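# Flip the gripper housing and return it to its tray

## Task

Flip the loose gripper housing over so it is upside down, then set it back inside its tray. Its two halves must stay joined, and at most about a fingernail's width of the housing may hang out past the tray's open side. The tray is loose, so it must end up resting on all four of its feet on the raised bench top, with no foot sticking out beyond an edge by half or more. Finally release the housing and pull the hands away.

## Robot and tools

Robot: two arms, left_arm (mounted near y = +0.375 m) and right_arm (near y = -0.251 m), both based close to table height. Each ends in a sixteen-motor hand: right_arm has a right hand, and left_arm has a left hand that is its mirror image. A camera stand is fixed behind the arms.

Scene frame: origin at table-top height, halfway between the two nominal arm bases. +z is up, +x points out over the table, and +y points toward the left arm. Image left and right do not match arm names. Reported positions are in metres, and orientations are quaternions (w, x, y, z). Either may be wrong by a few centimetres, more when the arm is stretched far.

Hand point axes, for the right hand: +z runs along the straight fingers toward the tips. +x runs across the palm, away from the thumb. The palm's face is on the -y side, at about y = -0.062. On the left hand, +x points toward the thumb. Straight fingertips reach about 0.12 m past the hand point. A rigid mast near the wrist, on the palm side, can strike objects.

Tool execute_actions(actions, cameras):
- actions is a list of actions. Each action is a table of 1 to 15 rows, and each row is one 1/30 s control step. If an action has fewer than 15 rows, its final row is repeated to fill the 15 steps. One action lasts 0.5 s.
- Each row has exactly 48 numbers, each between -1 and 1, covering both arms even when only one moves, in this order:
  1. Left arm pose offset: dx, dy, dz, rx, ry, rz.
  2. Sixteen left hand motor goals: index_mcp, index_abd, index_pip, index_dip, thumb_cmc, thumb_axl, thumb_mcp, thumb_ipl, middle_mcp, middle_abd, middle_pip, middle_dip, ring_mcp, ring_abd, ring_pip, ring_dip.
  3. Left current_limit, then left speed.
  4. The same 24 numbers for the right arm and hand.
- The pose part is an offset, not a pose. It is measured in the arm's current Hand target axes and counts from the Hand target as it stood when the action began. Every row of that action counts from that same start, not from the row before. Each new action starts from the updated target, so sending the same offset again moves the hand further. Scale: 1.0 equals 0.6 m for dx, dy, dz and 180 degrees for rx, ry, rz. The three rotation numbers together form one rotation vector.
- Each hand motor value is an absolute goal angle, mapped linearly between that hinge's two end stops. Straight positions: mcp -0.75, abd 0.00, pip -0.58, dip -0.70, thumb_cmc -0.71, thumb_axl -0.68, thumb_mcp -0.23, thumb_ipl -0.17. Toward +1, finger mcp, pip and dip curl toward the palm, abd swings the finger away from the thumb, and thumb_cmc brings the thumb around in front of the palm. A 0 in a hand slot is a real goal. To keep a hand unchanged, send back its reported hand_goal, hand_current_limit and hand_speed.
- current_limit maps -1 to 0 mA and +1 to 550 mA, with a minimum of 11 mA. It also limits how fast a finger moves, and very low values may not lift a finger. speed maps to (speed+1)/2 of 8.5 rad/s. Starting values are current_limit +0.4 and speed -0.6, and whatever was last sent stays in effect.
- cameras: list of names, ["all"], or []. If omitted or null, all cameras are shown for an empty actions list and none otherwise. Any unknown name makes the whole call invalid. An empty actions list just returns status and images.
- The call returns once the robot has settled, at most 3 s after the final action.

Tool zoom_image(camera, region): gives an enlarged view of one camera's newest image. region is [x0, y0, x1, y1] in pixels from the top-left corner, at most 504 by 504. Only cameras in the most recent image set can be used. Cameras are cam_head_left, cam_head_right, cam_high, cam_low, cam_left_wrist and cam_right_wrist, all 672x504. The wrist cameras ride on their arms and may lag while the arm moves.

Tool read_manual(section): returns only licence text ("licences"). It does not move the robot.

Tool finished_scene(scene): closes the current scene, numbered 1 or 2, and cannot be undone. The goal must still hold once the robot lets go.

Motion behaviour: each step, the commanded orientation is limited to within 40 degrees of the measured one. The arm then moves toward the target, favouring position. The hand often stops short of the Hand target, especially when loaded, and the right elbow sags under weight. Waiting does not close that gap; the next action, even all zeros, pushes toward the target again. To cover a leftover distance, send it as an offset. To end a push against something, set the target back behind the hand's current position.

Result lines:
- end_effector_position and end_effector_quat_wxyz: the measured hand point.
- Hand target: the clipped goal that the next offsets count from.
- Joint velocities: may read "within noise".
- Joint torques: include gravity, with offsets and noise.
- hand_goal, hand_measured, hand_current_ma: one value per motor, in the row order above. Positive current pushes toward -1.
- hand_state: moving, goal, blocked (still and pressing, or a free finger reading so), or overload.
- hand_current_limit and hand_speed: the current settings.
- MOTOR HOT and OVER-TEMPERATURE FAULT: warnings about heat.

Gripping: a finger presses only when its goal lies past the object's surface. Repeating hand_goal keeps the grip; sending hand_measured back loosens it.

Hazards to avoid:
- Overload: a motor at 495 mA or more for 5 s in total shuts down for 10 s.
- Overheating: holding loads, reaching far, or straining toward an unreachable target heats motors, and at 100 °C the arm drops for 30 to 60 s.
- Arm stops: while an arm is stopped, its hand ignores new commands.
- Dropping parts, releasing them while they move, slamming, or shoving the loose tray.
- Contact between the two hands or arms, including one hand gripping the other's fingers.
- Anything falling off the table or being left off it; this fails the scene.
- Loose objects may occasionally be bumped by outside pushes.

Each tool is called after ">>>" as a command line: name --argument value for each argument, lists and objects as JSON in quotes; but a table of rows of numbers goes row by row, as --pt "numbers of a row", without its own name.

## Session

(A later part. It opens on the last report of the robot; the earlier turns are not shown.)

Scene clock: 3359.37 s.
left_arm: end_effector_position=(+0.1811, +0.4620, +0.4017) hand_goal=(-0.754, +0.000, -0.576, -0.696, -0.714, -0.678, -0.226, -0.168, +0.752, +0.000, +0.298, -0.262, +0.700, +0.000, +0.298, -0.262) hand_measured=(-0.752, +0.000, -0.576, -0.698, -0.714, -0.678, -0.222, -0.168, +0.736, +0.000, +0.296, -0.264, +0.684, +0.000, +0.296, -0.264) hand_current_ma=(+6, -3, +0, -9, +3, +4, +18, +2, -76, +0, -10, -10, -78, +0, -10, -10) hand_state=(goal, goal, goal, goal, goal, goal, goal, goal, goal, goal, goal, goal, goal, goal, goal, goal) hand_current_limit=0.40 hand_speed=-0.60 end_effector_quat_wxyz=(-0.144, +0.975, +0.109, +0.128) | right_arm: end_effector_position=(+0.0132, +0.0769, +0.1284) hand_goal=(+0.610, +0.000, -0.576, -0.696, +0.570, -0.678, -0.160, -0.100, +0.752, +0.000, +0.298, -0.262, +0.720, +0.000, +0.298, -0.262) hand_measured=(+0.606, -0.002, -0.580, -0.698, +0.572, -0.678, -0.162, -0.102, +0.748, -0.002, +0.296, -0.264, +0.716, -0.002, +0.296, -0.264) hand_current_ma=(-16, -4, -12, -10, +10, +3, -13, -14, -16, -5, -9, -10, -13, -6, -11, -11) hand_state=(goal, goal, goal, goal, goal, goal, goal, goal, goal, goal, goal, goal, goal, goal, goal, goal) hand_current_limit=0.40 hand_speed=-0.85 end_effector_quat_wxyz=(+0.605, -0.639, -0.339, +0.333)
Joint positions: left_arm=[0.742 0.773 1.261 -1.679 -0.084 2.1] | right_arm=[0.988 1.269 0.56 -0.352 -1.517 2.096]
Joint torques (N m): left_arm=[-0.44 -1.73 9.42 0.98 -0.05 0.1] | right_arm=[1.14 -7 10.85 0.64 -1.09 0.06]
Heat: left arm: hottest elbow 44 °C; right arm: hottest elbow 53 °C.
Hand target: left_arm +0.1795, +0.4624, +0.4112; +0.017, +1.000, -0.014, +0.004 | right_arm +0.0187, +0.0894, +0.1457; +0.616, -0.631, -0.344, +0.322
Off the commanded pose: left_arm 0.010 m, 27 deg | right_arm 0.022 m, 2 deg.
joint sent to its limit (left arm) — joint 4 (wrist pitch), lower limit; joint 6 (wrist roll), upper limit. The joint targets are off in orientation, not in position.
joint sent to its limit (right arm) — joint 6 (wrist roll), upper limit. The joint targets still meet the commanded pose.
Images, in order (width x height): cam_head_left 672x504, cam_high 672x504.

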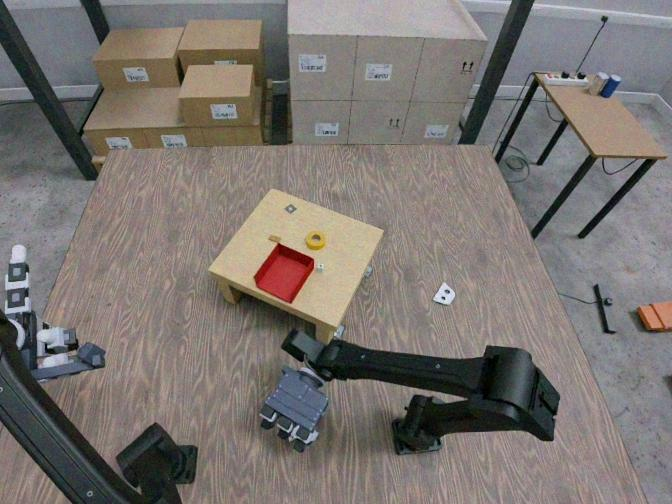

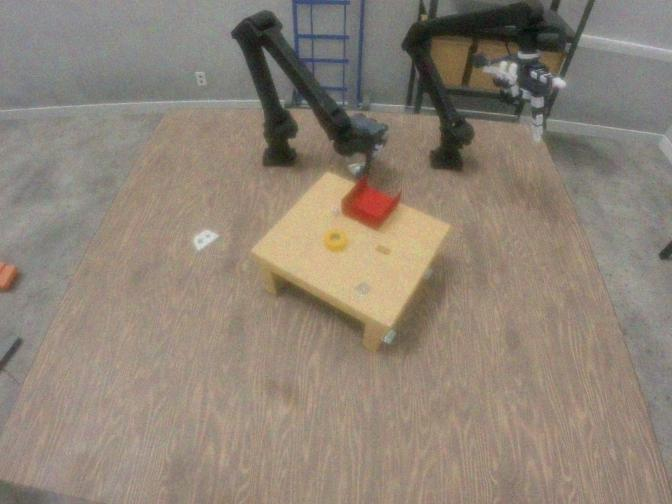

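>>> execute_actions --actions '[[[0,0,0,0,0,0,-0.754,0,-0.576,-0.696,-0.714,-0.678,-0.226,-0.168,0.753,0,0.299,-0.261,0.70,0,0.299,-0.261,0.4,-0.6,0,-0.09,0,0,0,0,0.40,0,-0.576,-0.696,0.57,-0.678,-0.42,-0.1,0.753,0,0.299,-0.261,0.72,0,0.299,-0.261,0.4,-0.7]],[[0,0,0,0,0,0,-0.754,0,-0.576,-0.696,-0.714,-0.678,-0.226,-0.168,0.753,0,0.299,-0.261,0.70,0,0.299,-0.261,0.4,-0.6,0.06,-0.09,0.03,0,0,0,0.40,0,-0.576,-0.696,0.57,-0.678,-0.42,-0.1,0.753,0,0.299,-0.261,0.72,0,0.299,-0.261,0.4,-0.7]],[[0,0,0,0,0,0,-0.754,0,-0.576,-0.696,-0.714,-0.678,-0.226,-0.168,0.753,0,0.299,-0.261,0.70,0,0.299,-0.261,0.4,-0.6,0.07,-0.05,0.03,0,0,0,0.40,0,-0.576,-0.696,0.57,-0.678,-0.42,-0.1,0.753,0,0.299,-0.261,0.72,0,0.299,-0.261,0.4,-0.7]]]' --cameras '["cam_head_left", "cam_head_right", "cam_high"]'

>>> zoom_image --camera "cam_head_left" --region '[240, 380, 340, 480]'

>>> zoom_image --camera "cam_head_right" --region '[240, 380, 340, 480]'

Scene clock: 3372.73 s.
left_arm: end_effector_position=(+0.1811, +0.4620, +0.4017) hand_goal=(-0.754, +0.000, -0.576, -0.696, -0.714, -0.678, -0.226, -0.168, +0.752, +0.000, +0.298, -0.262, +0.700, +0.000, +0.298, -0.262) hand_measured=(-0.752, +0.000, -0.576, -0.698, -0.714, -0.678, -0.222, -0.168, +0.736, +0.000, +0.296, -0.264, +0.684, +0.000, +0.296, -0.264) hand_current_ma=(+6, -3, +0, -9, +3, +4, +18, +2, -76, +0, -10, -10, -78, +0, -10, -10) hand_state=(goal, goal, goal, goal, goal, goal, goal, goal, goal, goal, goal, goal, goal, goal, goal, goal) hand_current_limit=0.40 hand_speed=-0.60 end_effector_quat_wxyz=(-0.144, +0.975, +0.109, +0.128) | right_arm: end_effector_position=(+0.0247, +0.1609, +0.2670) hand_goal=(+0.400, +0.000, -0.576, -0.696, +0.570, -0.678, -0.420, -0.100, +0.752, +0.000, +0.298, -0.262, +0.720, +0.000, +0.298, -0.262) hand_measured=(+0.404, -0.002, -0.578, -0.698, +0.572, -0.678, -0.416, -0.102, +0.748, -0.002, +0.296, -0.264, +0.716, -0.002, +0.296, -0.264) hand_current_ma=(+19, -3, -8, -10, +6, +3, +20, -10, -16, -5, -9, -10, -13, -6, -11, -11) hand_state=(goal, goal, goal, goal, goal, goal, goal, goal, goal, goal, goal, goal, goal, goal, goal, goal) hand_current_limit=0.40 hand_speed=-0.70 end_effector_quat_wxyz=(+0.585, -0.629, -0.375, +0.349)
Joint positions: left_arm=[0.742 0.773 1.261 -1.679 -0.084 2.1] | right_arm=[1.087 1.308 1.022 -0.76 -1.488 2.098]
Joint torques (N m): left_arm=[-0.73 -1.44 9.48 1.05 -0.04 0.08] | right_arm=[2.02 -8.06 14.28 0.76 -0.71 0.13]
Heat: left arm: hottest elbow 44 °C; right arm: hottest elbow 55 °C.
Hand target: left_arm +0.1795, +0.4624, +0.4112; +0.017, +1.000, -0.014, +0.004 | right_arm +0.0269, +0.1748, +0.2837; +0.616, -0.631, -0.344, +0.322
Off the commanded pose: left_arm 0.010 m, 27 deg | right_arm 0.022 m, 6 deg.
joint sent to its limit (left arm) — joint 4 (wrist pitch), lower limit; joint 6 (wrist roll), upper limit. The joint targets are off in orientation, not in position.
joint sent to its limit (right arm) — joint 6 (wrist roll), upper limit. The joint targets are off in orientation, not in position.
Images, in order (width x height): cam_head_left 672x504, cam_head_right 672x504, cam_high 672x504.

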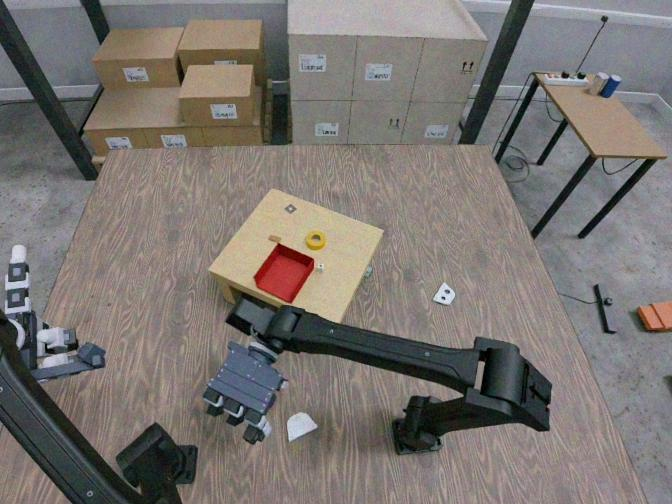

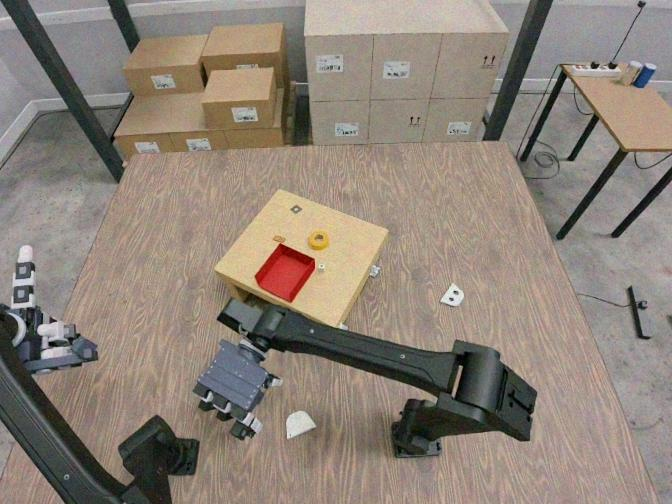

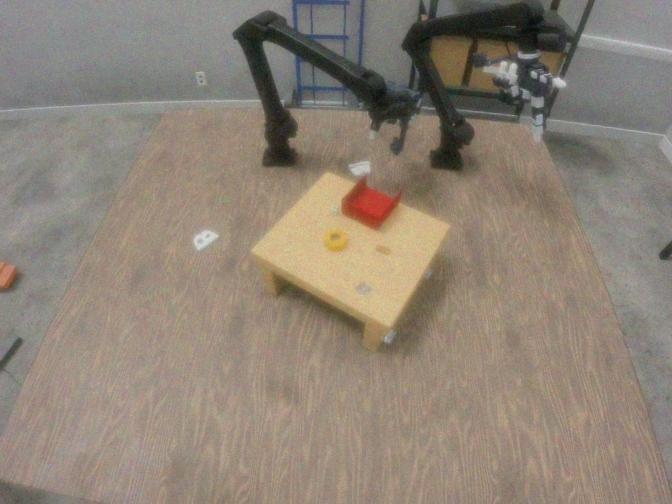

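Scaled by 5.040 from the camera's 672x504 image, which has a finer 960x720 frame.

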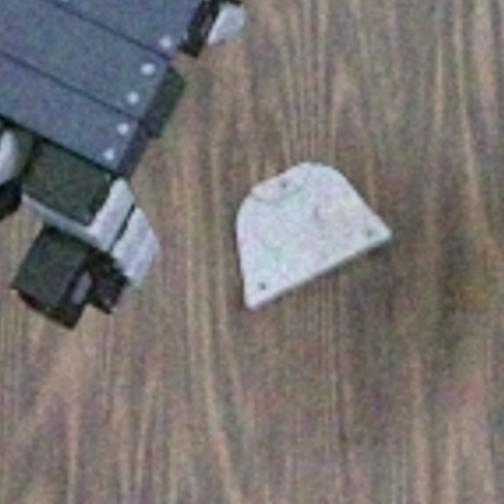

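Scaled by 5.040 from the camera's 672x504 image, which has a finer 960x720 frame.

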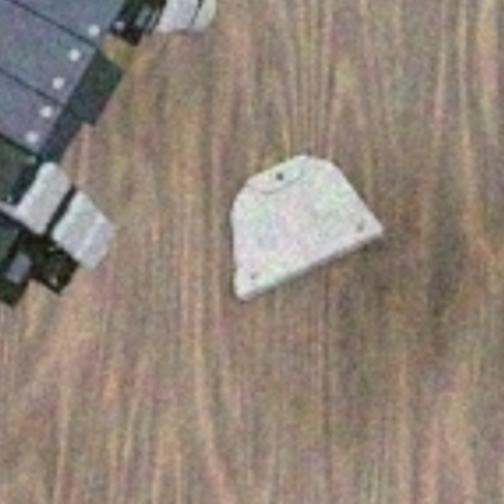

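>>> execute_actions --actions '[[[0,0,0,0,0,0,-0.754,0,-0.576,-0.696,-0.714,-0.678,-0.226,-0.168,0.753,0,0.299,-0.261,0.70,0,0.299,-0.261,0.4,-0.6,-0.091,0,-0.125,0,0.0535,0,0.42,0,-0.576,-0.696,0.57,-0.678,-0.45,-0.1,0.753,0,0.299,-0.261,0.72,0,0.299,-0.261,0.4,-0.7]],[[0,0,0,0,0,0,-0.754,0,-0.576,-0.696,-0.714,-0.678,-0.226,-0.168,0.753,0,0.299,-0.261,0.70,0,0.299,-0.261,0.4,-0.6,-0.0688,0,-0.1385,0,0.0535,0,0.42,0,-0.576,-0.696,0.57,-0.678,-0.45,-0.1,0.753,0,0.299,-0.261,0.72,0,0.299,-0.261,0.4,-0.7]],[[0,0,0,0,0,0,-0.754,0,-0.576,-0.696,-0.714,-0.678,-0.226,-0.168,0.753,0,0.299,-0.261,0.70,0,0.299,-0.261,0.4,-0.6,0,0.1,0,0,0,0,0.42,0,-0.576,-0.696,0.57,-0.678,-0.45,-0.1,0.753,0,0.299,-0.261,0.72,0,0.299,-0.261,0.4,-0.7]]]' --cameras '["cam_head_left", "cam_head_right"]'

>>> zoom_image --camera "cam_head_left" --region '[260, 360, 380, 480]'

>>> zoom_image --camera "cam_head_right" --region '[260, 360, 380, 480]'

Scene clock: 3423.23 s.
left_arm: end_effector_position=(+0.1811, +0.4620, +0.4017) hand_goal=(-0.754, +0.000, -0.576, -0.696, -0.714, -0.678, -0.226, -0.168, +0.752, +0.000, +0.298, -0.262, +0.700, +0.000, +0.298, -0.262) hand_measured=(-0.752, +0.000, -0.576, -0.698, -0.714, -0.678, -0.222, -0.168, +0.736, +0.000, +0.296, -0.264, +0.684, +0.000, +0.296, -0.264) hand_current_ma=(+6, -3, +0, -9, +3, +4, +18, +2, -76, +0, -10, -10, -78, +0, -10, -10) hand_state=(goal, goal, goal, goal, goal, goal, goal, goal, goal, goal, goal, goal, goal, goal, goal, goal) hand_current_limit=0.40 hand_speed=-0.60 end_effector_quat_wxyz=(-0.144, +0.975, +0.109, +0.128) | right_arm: end_effector_position=(+0.0853, -0.0021, +0.2243) hand_goal=(+0.420, +0.000, -0.576, -0.696, +0.570, -0.678, -0.450, -0.100, +0.752, +0.000, +0.298, -0.262, +0.720, +0.000, +0.298, -0.262) hand_measured=(+0.420, -0.002, -0.578, -0.698, +0.572, -0.678, -0.446, -0.102, +0.746, -0.002, +0.296, -0.264, +0.716, -0.002, +0.296, -0.264) hand_current_ma=(+2, -3, -7, -9, +5, +3, +18, -8, -24, -5, -9, -10, -19, -6, -11, -11) hand_state=(goal, goal, goal, goal, goal, goal, goal, goal, goal, goal, goal, goal, goal, goal, goal, goal) hand_current_limit=0.40 hand_speed=-0.70 end_effector_quat_wxyz=(+0.674, -0.688, -0.196, +0.187)
Joint positions: left_arm=[0.742 0.773 1.261 -1.679 -0.084 2.1] | right_arm=[0.528 0.84 0.581 -0.933 -1.546 1.942]
Joint torques (N m): left_arm=[-0.67 -1.67 9.47 1.02 -0.05 0.09] | right_arm=[0.79 -0.5 10.5 1.4 -0.78 -0.11]
Heat: left arm: hottest elbow 44 °C; right arm: hottest elbow 71 °C.
Hand target: left_arm +0.1795, +0.4624, +0.4112; +0.017, +1.000, -0.014, +0.004 | right_arm +0.0930, +0.0003, +0.2269; +0.665, -0.676, -0.236, +0.212
Off the commanded pose: left_arm 0.010 m, 27 deg | right_arm 0.008 m, 6 deg.
joint sent to its limit (left arm) — joint 4 (wrist pitch), lower limit; joint 6 (wrist roll), upper limit. The joint targets are off in orientation, not in position.
Images, in order (width x height): cam_head_left 672x504, cam_head_right 672x504.

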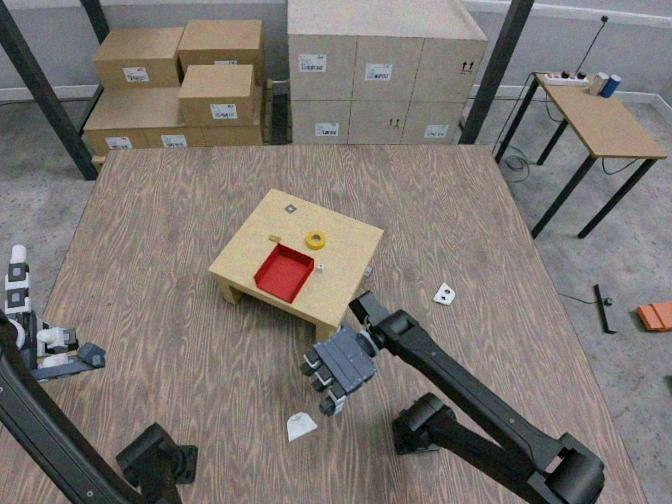

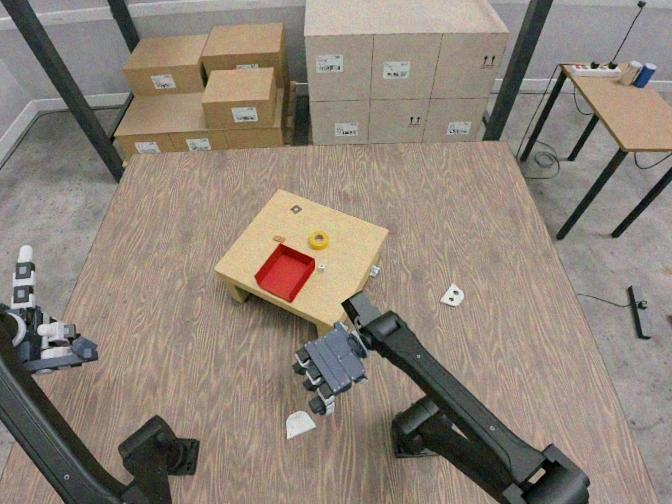

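Scaled by 4.200 from the camera's 672x504 image, which has a finer 960x720 frame.

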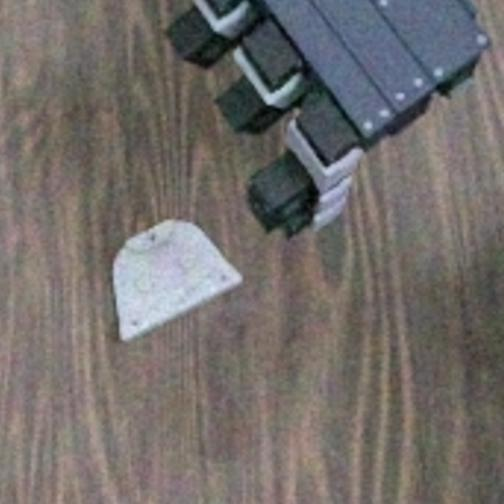

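Scaled by 4.200 from the camera's 672x504 image, which has a finer 960x720 frame.

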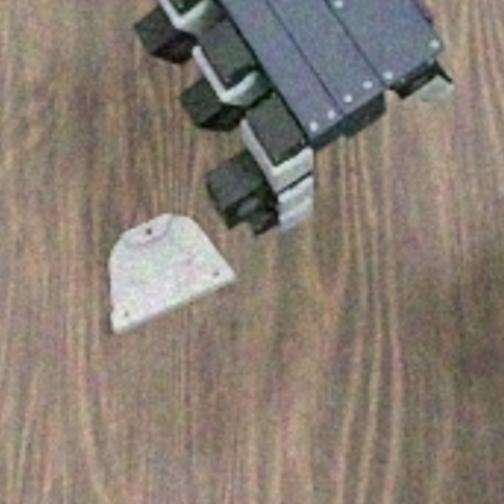

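>>> execute_actions --actions '[[[0,0,0,0,0,0,-0.754,0,-0.576,-0.696,-0.714,-0.678,-0.226,-0.168,0.753,0,0.299,-0.261,0.70,0,0.299,-0.261,0.4,-0.6,0.024,0.1,-0.018,0,0,0,0.42,0,-0.576,-0.696,0.57,-0.678,-0.45,-0.1,0.753,0,0.299,-0.261,0.72,0,0.299,-0.261,0.4,-0.7]],[[0,0,0,0,0,0,-0.754,0,-0.576,-0.696,-0.714,-0.678,-0.226,-0.168,0.753,0,0.299,-0.261,0.70,0,0.299,-0.261,0.4,-0.6,0,0.1,0,0,0,0,0.42,0,-0.576,-0.696,0.57,-0.678,-0.45,-0.1,0.753,0,0.299,-0.261,0.72,0,0.299,-0.261,0.4,-0.7]]]' --cameras '["cam_head_left"]'

>>> zoom_image --camera "cam_head_left" --region '[260, 360, 380, 480]'

Scene clock: 3438.93 s.
left_arm: end_effector_position=(+0.1811, +0.4620, +0.4017) hand_goal=(-0.754, +0.000, -0.576, -0.696, -0.714, -0.678, -0.226, -0.168, +0.752, +0.000, +0.298, -0.262, +0.700, +0.000, +0.298, -0.262) hand_measured=(-0.752, +0.000, -0.576, -0.698, -0.714, -0.678, -0.222, -0.168, +0.736, +0.000, +0.296, -0.264, +0.684, +0.000, +0.296, -0.264) hand_current_ma=(+6, -3, +0, -9, +3, +4, +18, +2, -76, +0, -10, -10, -78, +0, -10, -10) hand_state=(goal, goal, goal, goal, goal, goal, goal, goal, goal, goal, goal, goal, goal, goal, goal, goal) hand_current_limit=0.40 hand_speed=-0.60 end_effector_quat_wxyz=(-0.144, +0.975, +0.109, +0.128) | right_arm: end_effector_position=(+0.1044, -0.0073, +0.1014) hand_goal=(+0.420, +0.000, -0.576, -0.696, +0.570, -0.678, -0.450, -0.100, +0.752, +0.000, +0.298, -0.262, +0.720, +0.000, +0.298, -0.262) hand_measured=(+0.420, +0.000, -0.578, -0.698, +0.572, -0.678, -0.446, -0.102, +0.746, -0.002, +0.296, -0.264, +0.716, -0.002, +0.296, -0.264) hand_current_ma=(+2, -3, -7, -9, +6, +3, +18, -8, -24, -5, -9, -10, -19, -6, -11, -11) hand_state=(goal, goal, goal, goal, goal, goal, goal, goal, goal, goal, goal, goal, goal, goal, goal, goal) hand_current_limit=0.40 hand_speed=-0.70 end_effector_quat_wxyz=(+0.658, -0.708, -0.188, +0.172)
Joint positions: left_arm=[0.742 0.773 1.261 -1.679 -0.084 2.1] | right_arm=[0.482 1.193 0.457 -0.883 -1.496 1.518]
Joint torques (N m): left_arm=[-0.56 -1.9 9.5 1.09 -0.04 0.09] | right_arm=[1.03 -3.43 9.73 0.01 -0.75 -0.13]
Heat: left arm: hottest elbow 44 °C; right arm: hottest elbow 66 °C.
Hand target: left_arm +0.1795, +0.4624, +0.4112; +0.017, +1.000, -0.014, +0.004 | right_arm +0.1156, -0.0002, +0.1077; +0.665, -0.676, -0.236, +0.211
Off the commanded pose: left_arm 0.010 m, 27 deg | right_arm 0.015 m, 8 deg.
joint sent to its limit (left arm) — joint 4 (wrist pitch), lower limit; joint 6 (wrist roll), upper limit. The joint targets are off in orientation, not in position.
Images, in order (width x height): cam_head_left 672x504.

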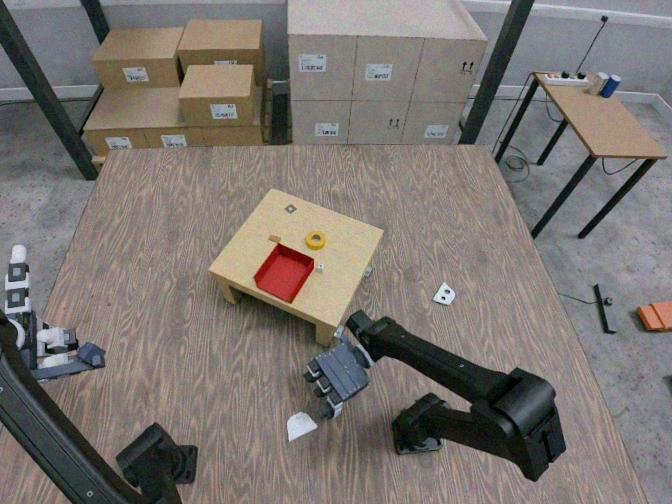

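Scaled by 4.200 from the camera's 672x504 image, which has a finer 960x720 frame.

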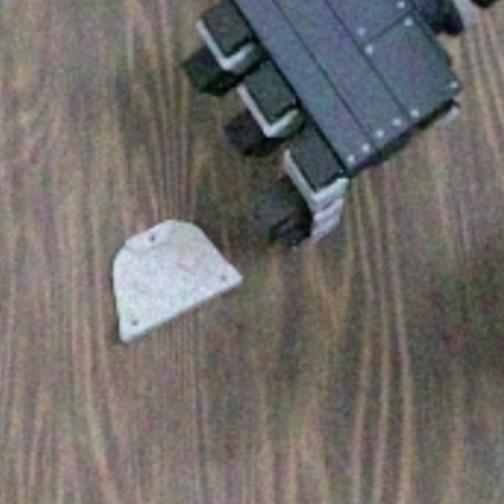

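>>> execute_actions --actions '[[[0,0,0,0,0,0,-0.754,0,-0.576,-0.696,-0.714,-0.678,-0.226,-0.168,0.753,0,0.299,-0.261,0.70,0,0.299,-0.261,0.4,-0.6,0.027,0.018,0.042,0,0,0,0.42,0,-0.576,-0.696,0.57,-0.678,-0.45,-0.1,0.753,0,0.299,-0.261,0.72,0,0.299,-0.261,0.4,-0.7]],[[0,0,0,0,0,0,-0.754,0,-0.576,-0.696,-0.714,-0.678,-0.226,-0.168,0.753,0,0.299,-0.261,0.70,0,0.299,-0.261,0.4,-0.6,-0.01,0,0.07,0,0,0,0.42,0,-0.576,-0.696,0.57,-0.678,-0.45,-0.1,0.753,0,0.299,-0.261,0.72,0,0.299,-0.261,0.4,-0.7]]]' --cameras '["cam_head_left"]'

>>> zoom_image --camera "cam_head_left" --region '[260, 360, 380, 480]'

Scene clock: 3452.50 s.
left_arm: end_effector_position=(+0.1811, +0.4620, +0.4017) hand_goal=(-0.754, +0.000, -0.576, -0.696, -0.714, -0.678, -0.226, -0.168, +0.752, +0.000, +0.298, -0.262, +0.700, +0.000, +0.298, -0.262) hand_measured=(-0.752, +0.000, -0.576, -0.698, -0.714, -0.678, -0.222, -0.168, +0.736, +0.000, +0.296, -0.264, +0.684, +0.000, +0.296, -0.264) hand_current_ma=(+6, -3, +0, -9, +3, +4, +18, +2, -76, +0, -10, -10, -78, +0, -10, -10) hand_state=(goal, goal, goal, goal, goal, goal, goal, goal, goal, goal, goal, goal, goal, goal, goal, goal) hand_current_limit=0.40 hand_speed=-0.60 end_effector_quat_wxyz=(-0.144, +0.975, +0.109, +0.128) | right_arm: end_effector_position=(+0.0827, +0.0090, +0.0900) hand_goal=(+0.420, +0.000, -0.576, -0.696, +0.570, -0.678, -0.450, -0.100, +0.752, +0.000, +0.298, -0.262, +0.720, +0.000, +0.298, -0.262) hand_measured=(+0.420, +0.000, -0.578, -0.698, +0.572, -0.678, -0.446, -0.102, +0.746, -0.002, +0.296, -0.264, +0.714, -0.002, +0.296, -0.264) hand_current_ma=(+2, -1, -6, -9, +11, +3, +16, -8, -26, -4, -9, -10, -21, -5, -11, -11) hand_state=(goal, goal, goal, goal, goal, goal, goal, goal, goal, goal, goal, goal, goal, goal, goal, goal) hand_current_limit=0.40 hand_speed=-0.70 end_effector_quat_wxyz=(+0.664, -0.685, -0.197, +0.228)
Joint positions: left_arm=[0.742 0.773 1.261 -1.679 -0.084 2.1] | right_arm=[0.578 1.323 0.473 -0.872 -1.556 1.471]
Joint torques (N m): left_arm=[-0.73 -1.67 9.5 1.06 -0.05 0.09] | right_arm=[12.04 0.32 14.13 2.69 -1.51 0.13]
Heat: left arm: hottest elbow 44 °C; right arm: hottest elbow 65 °C.
Hand target: left_arm +0.1795, +0.4624, +0.4112; +0.017, +1.000, -0.014, +0.004 | right_arm +0.0839, +0.0596, +0.0955; +0.665, -0.676, -0.236, +0.211
Off the commanded pose: left_arm 0.010 m, 27 deg | right_arm 0.051 m, 5 deg.
joint sent to its limit (left arm) — joint 4 (wrist pitch), lower limit; joint 6 (wrist roll), upper limit. The joint targets are off in orientation, not in position.
joint sent to its limit (right arm) — joint 5 (wrist yaw), lower limit. The joint targets are off in position and orientation.
Images, in order (width x height): cam_head_left 672x504.

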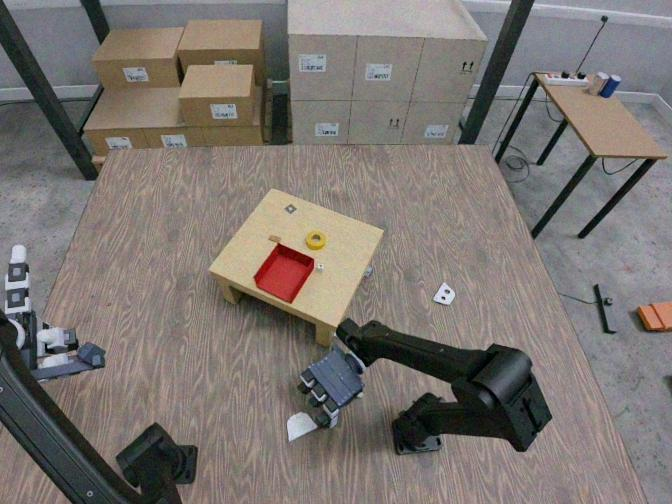

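Scaled by 4.200 from the camera's 672x504 image, which has a finer 960x720 frame.

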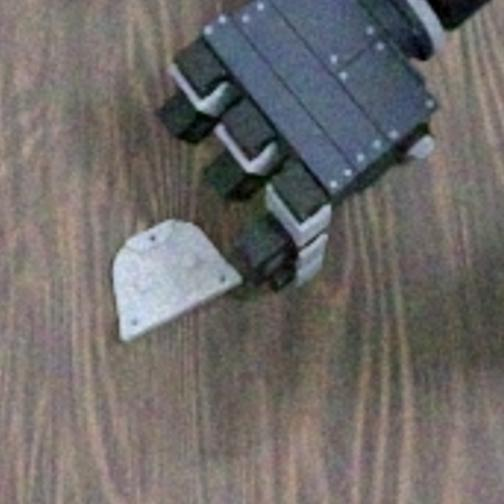

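>>> execute_actions --actions '[[[0,0,0,0,0,0,-0.754,0,-0.576,-0.696,-0.714,-0.678,-0.226,-0.168,0.753,0,0.299,-0.261,0.70,0,0.299,-0.261,0.4,-0.6,-0.01,0,-0.09,0,0,0,0.42,0,-0.576,-0.696,0.57,-0.678,-0.45,-0.1,0.753,0,0.299,-0.261,0.72,0,0.299,-0.261,0.4,-0.7]]]' --cameras '["cam_head_left", "cam_high"]'

>>> zoom_image --camera "cam_head_left" --region '[240, 280, 400, 440]'

>>> zoom_image --camera "cam_high" --region '[290, 90, 410, 210]'

Scene clock: 3462.03 s.
left_arm: end_effector_position=(+0.1811, +0.4620, +0.4017) hand_goal=(-0.754, +0.000, -0.576, -0.696, -0.714, -0.678, -0.226, -0.168, +0.752, +0.000, +0.298, -0.262, +0.700, +0.000, +0.298, -0.262) hand_measured=(-0.752, +0.000, -0.576, -0.698, -0.714, -0.678, -0.222, -0.168, +0.736, +0.000, +0.296, -0.264, +0.684, +0.000, +0.296, -0.264) hand_current_ma=(+6, -3, +0, -9, +3, +4, +18, +2, -76, +0, -10, -10, -78, +0, -10, -10) hand_state=(goal, goal, goal, goal, goal, goal, goal, goal, goal, goal, goal, goal, goal, goal, goal, goal) hand_current_limit=0.40 hand_speed=-0.60 end_effector_quat_wxyz=(-0.144, +0.975, +0.109, +0.128) | right_arm: end_effector_position=(+0.0917, +0.0031, +0.0857) hand_goal=(+0.420, +0.000, -0.576, -0.696, +0.570, -0.678, -0.450, -0.100, +0.752, +0.000, +0.298, -0.262, +0.720, +0.000, +0.298, -0.262) hand_measured=(+0.420, +0.000, -0.578, -0.698, +0.572, -0.678, -0.446, -0.102, +0.746, -0.002, +0.296, -0.264, +0.714, -0.002, +0.296, -0.264) hand_current_ma=(+2, -1, -6, -9, +11, +3, +16, -8, -26, -4, -9, -10, -21, -5, -11, -11) hand_state=(goal, goal, goal, goal, goal, goal, goal, goal, goal, goal, goal, goal, goal, goal, goal, goal) hand_current_limit=0.40 hand_speed=-0.70 end_effector_quat_wxyz=(+0.654, -0.697, -0.209, +0.205)
Joint positions: left_arm=[0.742 0.773 1.261 -1.679 -0.084 2.1] | right_arm=[0.552 1.317 0.482 -0.941 -1.51 1.377]
Joint torques (N m): left_arm=[-0.97 -1.85 9.4 1.09 -0.07 0.11] | right_arm=[0.44 -5.25 10.22 -0.13 -0.8 -0.11]
Heat: left arm: hottest elbow 44 °C; right arm: hottest elbow 68 °C.
Hand target: left_arm +0.1795, +0.4624, +0.4112; +0.017, +1.000, -0.014, +0.004 | right_arm +0.1114, +0.0128, +0.0967; +0.665, -0.676, -0.236, +0.212
Off the commanded pose: left_arm 0.010 m, 27 deg | right_arm 0.025 m, 4 deg.
joint sent to its limit (left arm) — joint 4 (wrist pitch), lower limit; joint 6 (wrist roll), upper limit. The joint targets are off in orientation, not in position.
Images, in order (width x height): cam_head_left 672x504, cam_high 672x504.

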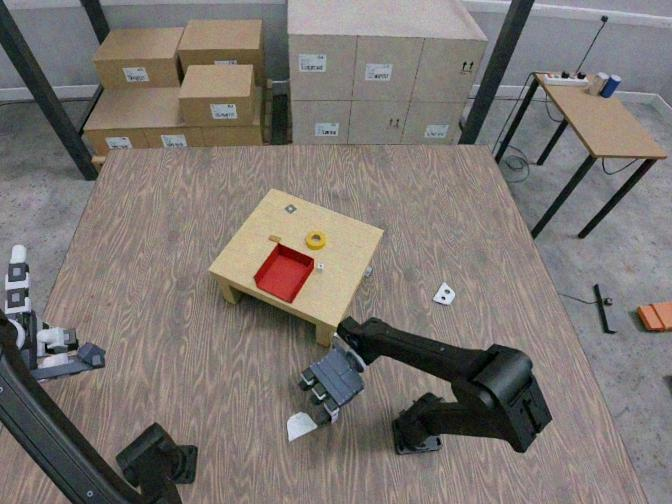

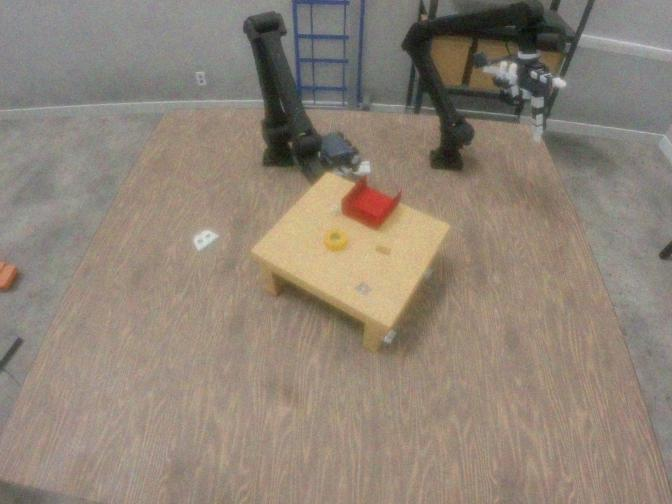

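Scaled by 3.150 from the camera's 672x504 image, which has a finer 960x720 frame.

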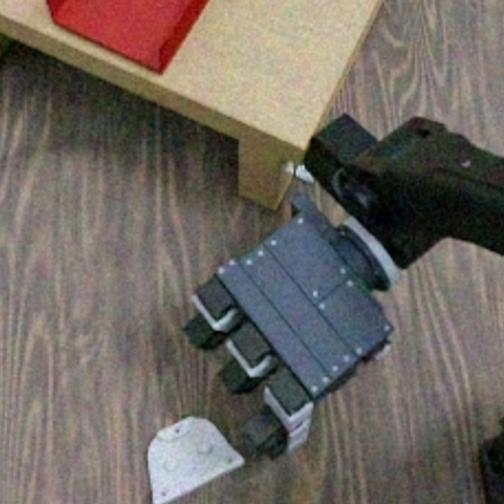

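Scaled by 4.200 from the camera's 672x504 image, which has a finer 960x720 frame.

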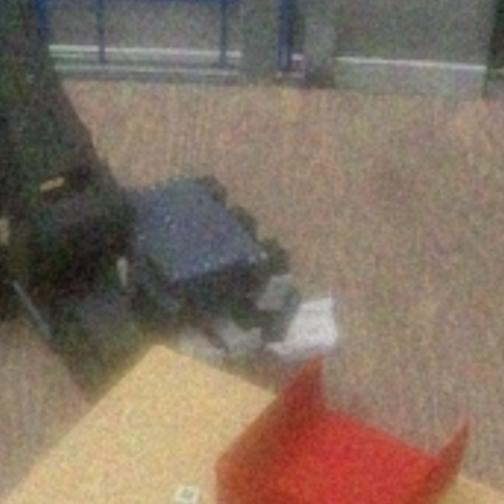

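>>> execute_actions --actions '[[[0,0,0,0,0,0,-0.754,0,-0.576,-0.696,-0.714,-0.678,-0.226,-0.168,0.753,0,0.299,-0.261,0.70,0,0.299,-0.261,0.4,-0.6,0,-0.11,0,0,0,0,0.50,0,-0.576,-0.696,0.57,-0.678,-0.45,-0.1,0.753,0,0.299,-0.261,0.72,0,0.299,-0.261,0.4,-0.7]],[[0,0,0,0,0,0,-0.754,0,-0.576,-0.696,-0.714,-0.678,-0.226,-0.168,0.753,0,0.299,-0.261,0.70,0,0.299,-0.261,0.4,-0.6,-0.01,-0.08,0.1,0,-0.06,0,0.50,0,-0.576,-0.696,0.57,-0.678,-0.45,-0.1,0.753,0,0.299,-0.261,0.72,0,0.299,-0.261,0.4,-0.7]],[[0,0,0,0,0,0,-0.754,0,-0.576,-0.696,-0.714,-0.678,-0.226,-0.168,0.753,0,0.299,-0.261,0.70,0,0.299,-0.261,0.4,-0.6,-0.015,0,0.09,0,-0.057,0,0.50,-0.1,-0.576,-0.696,0.57,-0.678,-0.45,-0.1,0.753,0,0.299,-0.261,0.72,0,0.299,-0.261,0.4,-0.7]]]' --cameras '["cam_head_left"]'

>>> zoom_image --camera "cam_head_left" --region '[240, 370, 360, 490]'

Scene clock: 3502.50 s.
left_arm: end_effector_position=(+0.1811, +0.4620, +0.4017) hand_goal=(-0.754, +0.000, -0.576, -0.696, -0.714, -0.678, -0.226, -0.168, +0.752, +0.000, +0.298, -0.262, +0.700, +0.000, +0.298, -0.262) hand_measured=(-0.752, +0.000, -0.576, -0.698, -0.714, -0.678, -0.222, -0.168, +0.736, +0.000, +0.296, -0.264, +0.684, +0.000, +0.296, -0.264) hand_current_ma=(+6, -3, +0, -9, +3, +4, +18, +2, -76, +0, -10, -10, -78, +0, -10, -10) hand_state=(goal, goal, goal, goal, goal, goal, goal, goal, goal, goal, goal, goal, goal, goal, goal, goal) hand_current_limit=0.40 hand_speed=-0.60 end_effector_quat_wxyz=(-0.144, +0.975, +0.109, +0.128) | right_arm: end_effector_position=(+0.0145, +0.0721, +0.1936) hand_goal=(+0.500, -0.100, -0.576, -0.696, +0.570, -0.678, -0.450, -0.100, +0.752, +0.000, +0.298, -0.262, +0.720, +0.000, +0.298, -0.262) hand_measured=(+0.500, -0.096, -0.578, -0.698, +0.572, -0.678, -0.448, -0.102, +0.746, -0.002, +0.296, -0.264, +0.716, -0.002, +0.296, -0.264) hand_current_ma=(+3, +12, -5, -9, +10, +3, +12, -7, -21, -4, -9, -10, -17, -5, -11, -11) hand_state=(goal, goal, goal, goal, goal, goal, goal, goal, goal, goal, goal, goal, goal, goal, goal, goal) hand_current_limit=0.40 hand_speed=-0.70 end_effector_quat_wxyz=(+0.604, -0.632, -0.351, +0.336)
Joint positions: left_arm=[0.742 0.773 1.261 -1.679 -0.084 2.1] | right_arm=[0.977 1.262 0.787 -1.253 -1.525 1.415]
Joint torques (N m): left_arm=[-0.5 -1.9 9.44 1.03 -0.07 0.1] | right_arm=[0.85 -5.36 11.96 0.99 -1.43 0.14]
Heat: left arm: hottest elbow 44 °C; right arm: hottest elbow 62 °C.
Hand target: left_arm +0.1795, +0.4624, +0.4112; +0.017, +1.000, -0.014, +0.004 | right_arm +0.0204, +0.0873, +0.2070; +0.610, -0.626, -0.354, +0.331
Off the commanded pose: left_arm 0.010 m, 27 deg | right_arm 0.021 m, 1 deg.
joint sent to its limit (left arm) — joint 4 (wrist pitch), lower limit; joint 6 (wrist roll), upper limit. The joint targets are off in orientation, not in position.
Images, in order (width x height): cam_head_left 672x504.

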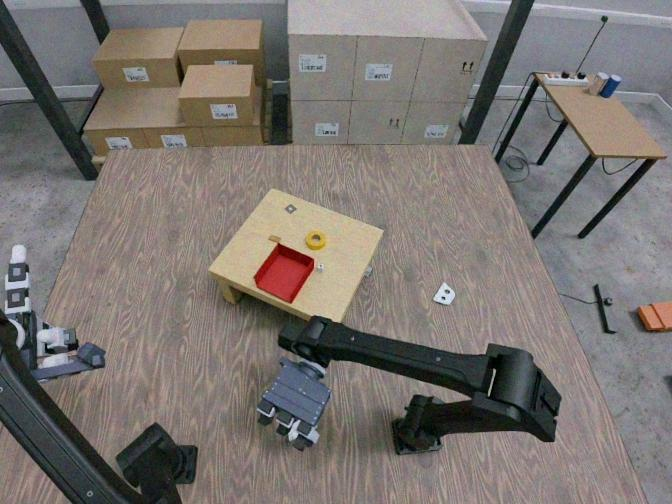

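Scaled by 4.200 from the camera's 672x504 image, which has a finer 960x720 frame.

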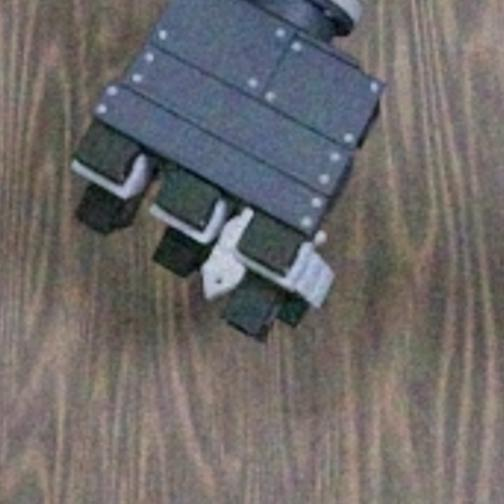

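>>> execute_actions --actions '[[[0,0,0,0,0,0,-0.754,0,-0.576,-0.696,-0.714,-0.678,-0.226,-0.168,0.753,0,0.299,-0.261,0.70,0,0.299,-0.261,0.4,-0.6,0,0.08,0,0,0,0,0.50,-0.1,-0.576,-0.696,0.57,-0.678,-0.45,-0.1,0.753,0,0.299,-0.261,0.72,0,0.299,-0.261,0.4,-0.7]],[[0,0,0,0,0,0,-0.754,0,-0.576,-0.696,-0.714,-0.678,-0.226,-0.168,0.753,0,0.299,-0.261,0.70,0,0.299,-0.261,0.4,-0.6,0,0.08,0,0,0,0,0.50,-0.1,-0.576,-0.696,0.57,-0.678,-0.45,-0.1,0.753,0,0.299,-0.261,0.72,0,0.299,-0.261,0.4,-0.7]]]' --cameras '["cam_head_left"]'

>>> zoom_image --camera "cam_head_left" --region '[240, 370, 360, 490]'

Scene clock: 3514.10 s.
left_arm: end_effector_position=(+0.1811, +0.4620, +0.4017) hand_goal=(-0.754, +0.000, -0.576, -0.696, -0.714, -0.678, -0.226, -0.168, +0.752, +0.000, +0.298, -0.262, +0.700, +0.000, +0.298, -0.262) hand_measured=(-0.752, +0.000, -0.576, -0.698, -0.714, -0.678, -0.222, -0.168, +0.736, +0.000, +0.296, -0.264, +0.684, +0.000, +0.296, -0.264) hand_current_ma=(+6, -3, +0, -9, +3, +4, +18, +2, -76, +0, -10, -10, -78, +0, -10, -10) hand_state=(goal, goal, goal, goal, goal, goal, goal, goal, goal, goal, goal, goal, goal, goal, goal, goal) hand_current_limit=0.40 hand_speed=-0.60 end_effector_quat_wxyz=(-0.144, +0.975, +0.109, +0.128) | right_arm: end_effector_position=(+0.0210, +0.0824, +0.1115) hand_goal=(+0.500, -0.100, -0.576, -0.696, +0.570, -0.678, -0.450, -0.100, +0.752, +0.000, +0.298, -0.262, +0.720, +0.000, +0.298, -0.262) hand_measured=(+0.500, -0.096, -0.578, -0.698, +0.572, -0.678, -0.448, -0.102, +0.746, -0.002, +0.296, -0.264, +0.716, -0.002, +0.296, -0.264) hand_current_ma=(+3, +11, -5, -9, +10, +3, +12, -7, -21, -4, -9, -10, -17, -5, -11, -11) hand_state=(goal, goal, goal, goal, goal, goal, goal, goal, goal, goal, goal, goal, goal, goal, goal, goal) hand_current_limit=0.40 hand_speed=-0.70 end_effector_quat_wxyz=(+0.604, -0.631, -0.353, +0.336)
Joint positions: left_arm=[0.742 0.773 1.261 -1.679 -0.084 2.1] | right_arm=[0.977 1.466 0.716 -1.059 -1.525 1.329]
Joint torques (N m): left_arm=[-0.56 -1.79 9.37 0.96 -0.04 0.11] | right_arm=[0.26 -7.71 6.95 1.02 -1.26 -0.16]
Heat: left arm: hottest elbow 44 °C; right arm: hottest elbow 64 °C.
Hand target: left_arm +0.1795, +0.4624, +0.4112; +0.017, +1.000, -0.014, +0.004 | right_arm +0.0241, +0.0870, +0.1111; +0.610, -0.626, -0.354, +0.331
Off the commanded pose: left_arm 0.010 m, 27 deg | right_arm 0.006 m, 1 deg.
joint sent to its limit (left arm) — joint 4 (wrist pitch), lower limit; joint 6 (wrist roll), upper limit. The joint targets are off in orientation, not in position.
Images, in order (width x height): cam_head_left 672x504.

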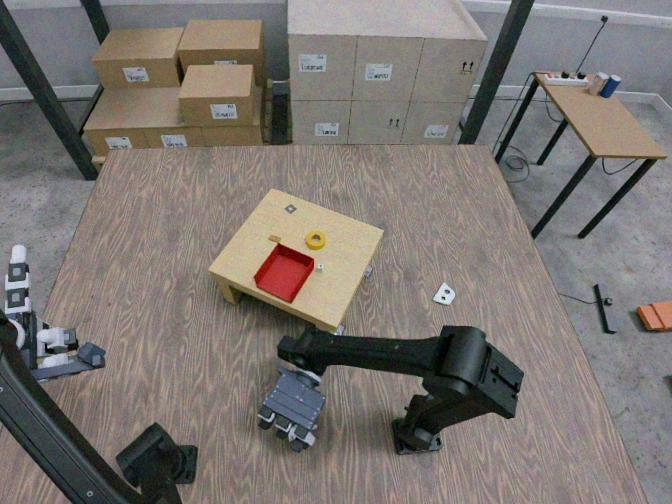

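Scaled by 4.200 from the camera's 672x504 image, which has a finer 960x720 frame.

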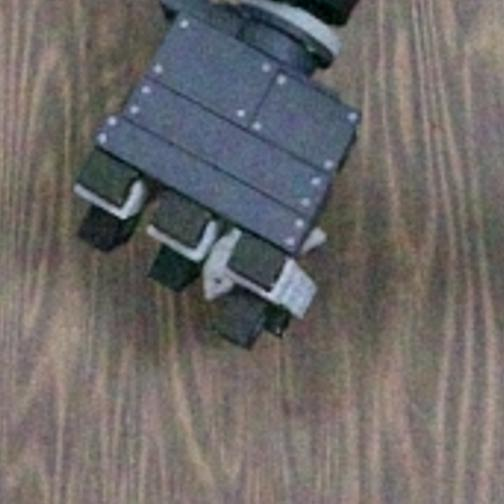

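>>> execute_actions --actions '[[[0,0,0,0,0,0,-0.754,0,-0.576,-0.696,-0.714,-0.678,-0.226,-0.168,0.753,0,0.299,-0.261,0.70,0,0.299,-0.261,0.4,-0.6,0,0.037,0,0,0,0,0.50,-0.1,-0.576,-0.696,0.57,-0.678,-0.45,-0.1,0.753,0,0.299,-0.261,0.72,0,0.299,-0.261,0.4,-0.7]],[[0,0,0,0,0,0,-0.754,0,-0.576,-0.696,-0.714,-0.678,-0.226,-0.168,0.753,0,0.299,-0.261,0.70,0,0.299,-0.261,0.4,-0.6,0,0,0,0,0,0,0.50,0.25,-0.576,-0.696,0.57,-0.678,-0.45,-0.1,0.753,0,0.299,-0.261,0.72,0,0.299,-0.261,0.4,-0.8]]]' --cameras '["cam_head_left"]'

>>> zoom_image --camera "cam_head_left" --region '[240, 370, 360, 490]'

Scene clock: 3522.80 s.
left_arm: end_effector_position=(+0.1811, +0.4620, +0.4017) hand_goal=(-0.754, +0.000, -0.576, -0.696, -0.714, -0.678, -0.226, -0.168, +0.752, +0.000, +0.298, -0.262, +0.700, +0.000, +0.298, -0.262) hand_measured=(-0.752, +0.000, -0.576, -0.698, -0.714, -0.678, -0.222, -0.168, +0.736, +0.000, +0.296, -0.264, +0.684, +0.000, +0.296, -0.264) hand_current_ma=(+6, -3, +0, -9, +3, +4, +18, +2, -76, +0, -10, -10, -78, +0, -10, -10) hand_state=(goal, goal, goal, goal, goal, goal, goal, goal, goal, goal, goal, goal, goal, goal, goal, goal) hand_current_limit=0.40 hand_speed=-0.60 end_effector_quat_wxyz=(-0.144, +0.975, +0.109, +0.128) | right_arm: end_effector_position=(+0.0228, +0.0852, +0.0912) hand_goal=(+0.500, +0.250, -0.576, -0.696, +0.570, -0.678, -0.450, -0.100, +0.752, +0.000, +0.298, -0.262, +0.720, +0.000, +0.298, -0.262) hand_measured=(+0.500, +0.244, -0.578, -0.698, +0.572, -0.678, -0.448, -0.102, +0.746, -0.002, +0.296, -0.264, +0.716, -0.002, +0.296, -0.264) hand_current_ma=(+3, -21, -5, -9, +10, +3, +12, -7, -21, -4, -9, -10, -17, -5, -11, -11) hand_state=(goal, goal, goal, goal, goal, goal, goal, goal, goal, goal, goal, goal, goal, goal, goal, goal) hand_current_limit=0.40 hand_speed=-0.80 end_effector_quat_wxyz=(+0.606, -0.628, -0.357, +0.333)
Joint positions: left_arm=[0.742 0.773 1.261 -1.679 -0.084 2.1] | right_arm=[0.977 1.524 0.707 -1.012 -1.525 1.299]
Joint velocities: left_arm=[within noise] | right_arm=[-0.044 -0.005 0.012 -0.012 0.037 -0.022]
Joint torques (N m): left_arm=[-0.38 -1.67 9.47 1.03 -0.06 0.1] | right_arm=[-0.09 -7.36 6.04 0.92 -1.23 -0.17]
Heat: left arm: hottest elbow 44 °C; right arm: hottest elbow 62 °C.
Hand target: left_arm +0.1795, +0.4624, +0.4112; +0.017, +1.000, -0.014, +0.004 | right_arm +0.0249, +0.0869, +0.0889; +0.611, -0.626, -0.354, +0.331
Off the commanded pose: left_arm 0.010 m, 27 deg | right_arm 0.004 m, 1 deg.
joint sent to its limit (left arm) — joint 4 (wrist pitch), lower limit; joint 6 (wrist roll), upper limit. The joint targets are off in orientation, not in position.
Images, in order (width x height): cam_head_left 672x504.

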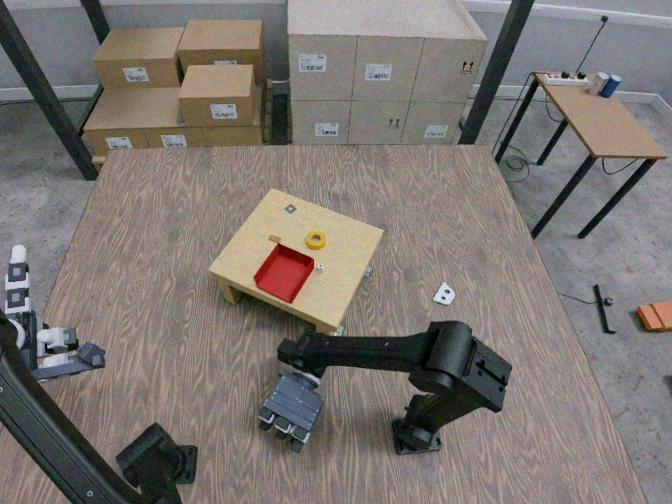

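Scaled by 4.200 from the camera's 672x504 image, which has a finer 960x720 frame.

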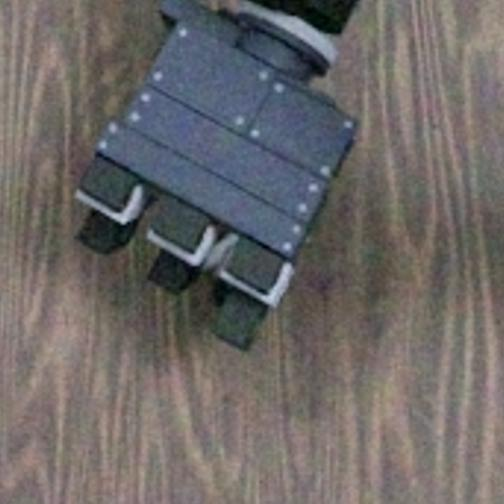

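>>> execute_actions --actions '[[[0,0,0,0,0,0,-0.754,0,-0.576,-0.696,-0.714,-0.678,-0.226,-0.168,0.753,0,0.299,-0.261,0.70,0,0.299,-0.261,0.4,-0.6,0,0,0,0,0,0,0.50,0.48,-0.576,-0.696,0.57,-0.678,-0.45,-0.1,0.753,0,0.299,-0.261,0.72,0,0.299,-0.261,0.4,-0.8]],[[0,0,0,0,0,0,-0.754,0,-0.576,-0.696,-0.714,-0.678,-0.226,-0.168,0.753,0,0.299,-0.261,0.70,0,0.299,-0.261,0.4,-0.6,-0.02,-0.1,0,0,0,0,0.45,0.2,-0.576,-0.696,0.57,-0.678,-0.45,-0.1,0.753,0,0.299,-0.261,0.72,0,0.299,-0.261,0.4,-0.7]],[[0,0,0,0,0,0,-0.754,0,-0.576,-0.696,-0.714,-0.678,-0.226,-0.168,0.753,0,0.299,-0.261,0.70,0,0.299,-0.261,0.4,-0.6,0.06,-0.1,0.05,0,0,0,0.40,0,-0.576,-0.696,0.57,-0.678,-0.45,-0.1,0.753,0,0.299,-0.261,0.72,0,0.299,-0.261,0.4,-0.7]],[[0,0,0,0,0,0,-0.754,0,-0.576,-0.696,-0.714,-0.678,-0.226,-0.168,0.753,0,0.299,-0.261,0.70,0,0.299,-0.261,0.4,-0.6,0.06,-0.05,0.05,0,0,0,0.40,0,-0.576,-0.696,0.57,-0.678,-0.45,-0.1,0.753,0,0.299,-0.261,0.72,0,0.299,-0.261,0.4,-0.7]]]' --cameras '["cam_head_left", "cam_head_right"]'

>>> zoom_image --camera "cam_head_left" --region '[240, 370, 360, 490]'

Scene clock: 3537.13 s.
left_arm: end_effector_position=(+0.1811, +0.4620, +0.4017) hand_goal=(-0.754, +0.000, -0.576, -0.696, -0.714, -0.678, -0.226, -0.168, +0.752, +0.000, +0.298, -0.262, +0.700, +0.000, +0.298, -0.262) hand_measured=(-0.752, +0.000, -0.576, -0.698, -0.714, -0.678, -0.222, -0.168, +0.736, +0.000, +0.296, -0.264, +0.684, +0.000, +0.296, -0.264) hand_current_ma=(+6, -3, +0, -9, +3, +4, +18, +2, -76, +0, -10, -10, -78, +0, -10, -10) hand_state=(goal, goal, goal, goal, goal, goal, goal, goal, goal, goal, goal, goal, goal, goal, goal, goal) hand_current_limit=0.40 hand_speed=-0.60 end_effector_quat_wxyz=(-0.144, +0.975, +0.109, +0.128) | right_arm: end_effector_position=(-0.0020, +0.1560, +0.2247) hand_goal=(+0.400, +0.000, -0.576, -0.696, +0.570, -0.678, -0.450, -0.100, +0.752, +0.000, +0.298, -0.262, +0.720, +0.000, +0.298, -0.262) hand_measured=(+0.404, +0.002, -0.578, -0.698, +0.570, -0.678, -0.448, -0.102, +0.746, -0.002, +0.296, -0.264, +0.716, -0.002, +0.296, -0.264) hand_current_ma=(+17, +7, -5, -9, +1, +3, +11, -7, -21, -4, -9, -10, -17, -5, -11, -11) hand_state=(goal, goal, goal, goal, goal, goal, goal, goal, goal, goal, goal, goal, goal, goal, goal, goal) hand_current_limit=0.40 hand_speed=-0.70 end_effector_quat_wxyz=(+0.587, -0.594, -0.391, +0.386)
Joint positions: left_arm=[0.742 0.773 1.261 -1.679 -0.084 2.1] | right_arm=[1.134 1.444 1.037 -1.168 -1.559 1.567]
Joint torques (N m): left_arm=[-0.85 -1.55 9.42 1.03 -0.06 0.11] | right_arm=[1.61 -9 12.33 0.54 -1.37 0.19]
Heat: left arm: hottest elbow 44 °C; right arm: hottest elbow 60 °C.
Hand target: left_arm +0.1795, +0.4624, +0.4112; +0.017, +1.000, -0.014, +0.004 | right_arm +0.0002, +0.1702, +0.2378; +0.611, -0.626, -0.354, +0.331
Off the commanded pose: left_arm 0.010 m, 27 deg | right_arm 0.019 m, 9 deg.
joint sent to its limit (left arm) — joint 4 (wrist pitch), lower limit; joint 6 (wrist roll), upper limit. The joint targets are off in orientation, not in position.
joint sent to its limit (right arm) — joint 5 (wrist yaw), lower limit. The joint targets are off in orientation, not in position.
Images, in order (width x height): cam_head_left 672x504, cam_head_right 672x504.

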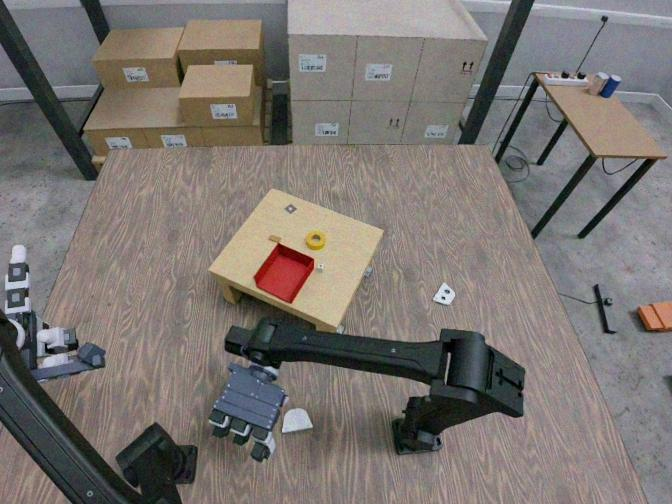

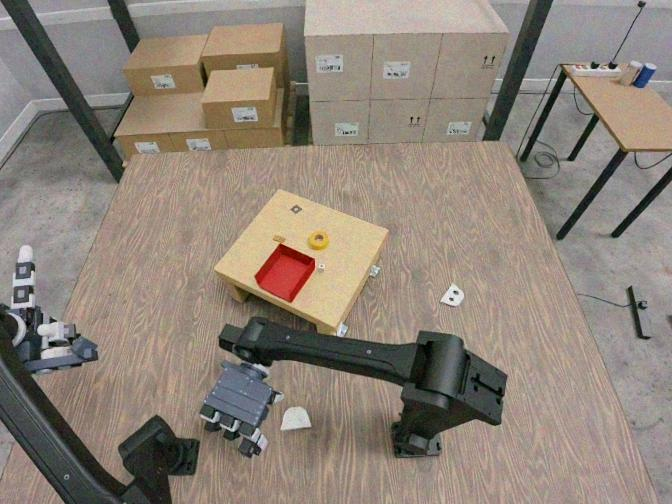

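Scaled by 4.200 from the camera's 672x504 image, which has a finer 960x720 frame.

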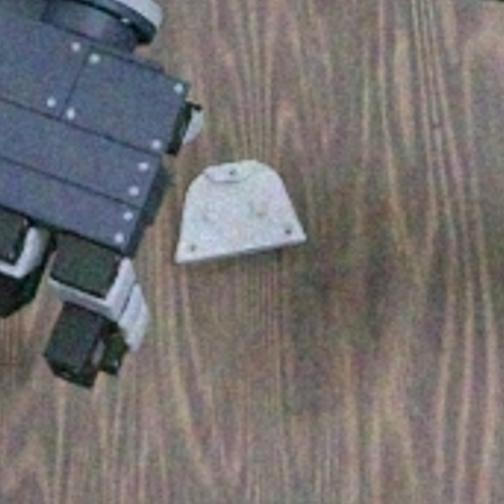

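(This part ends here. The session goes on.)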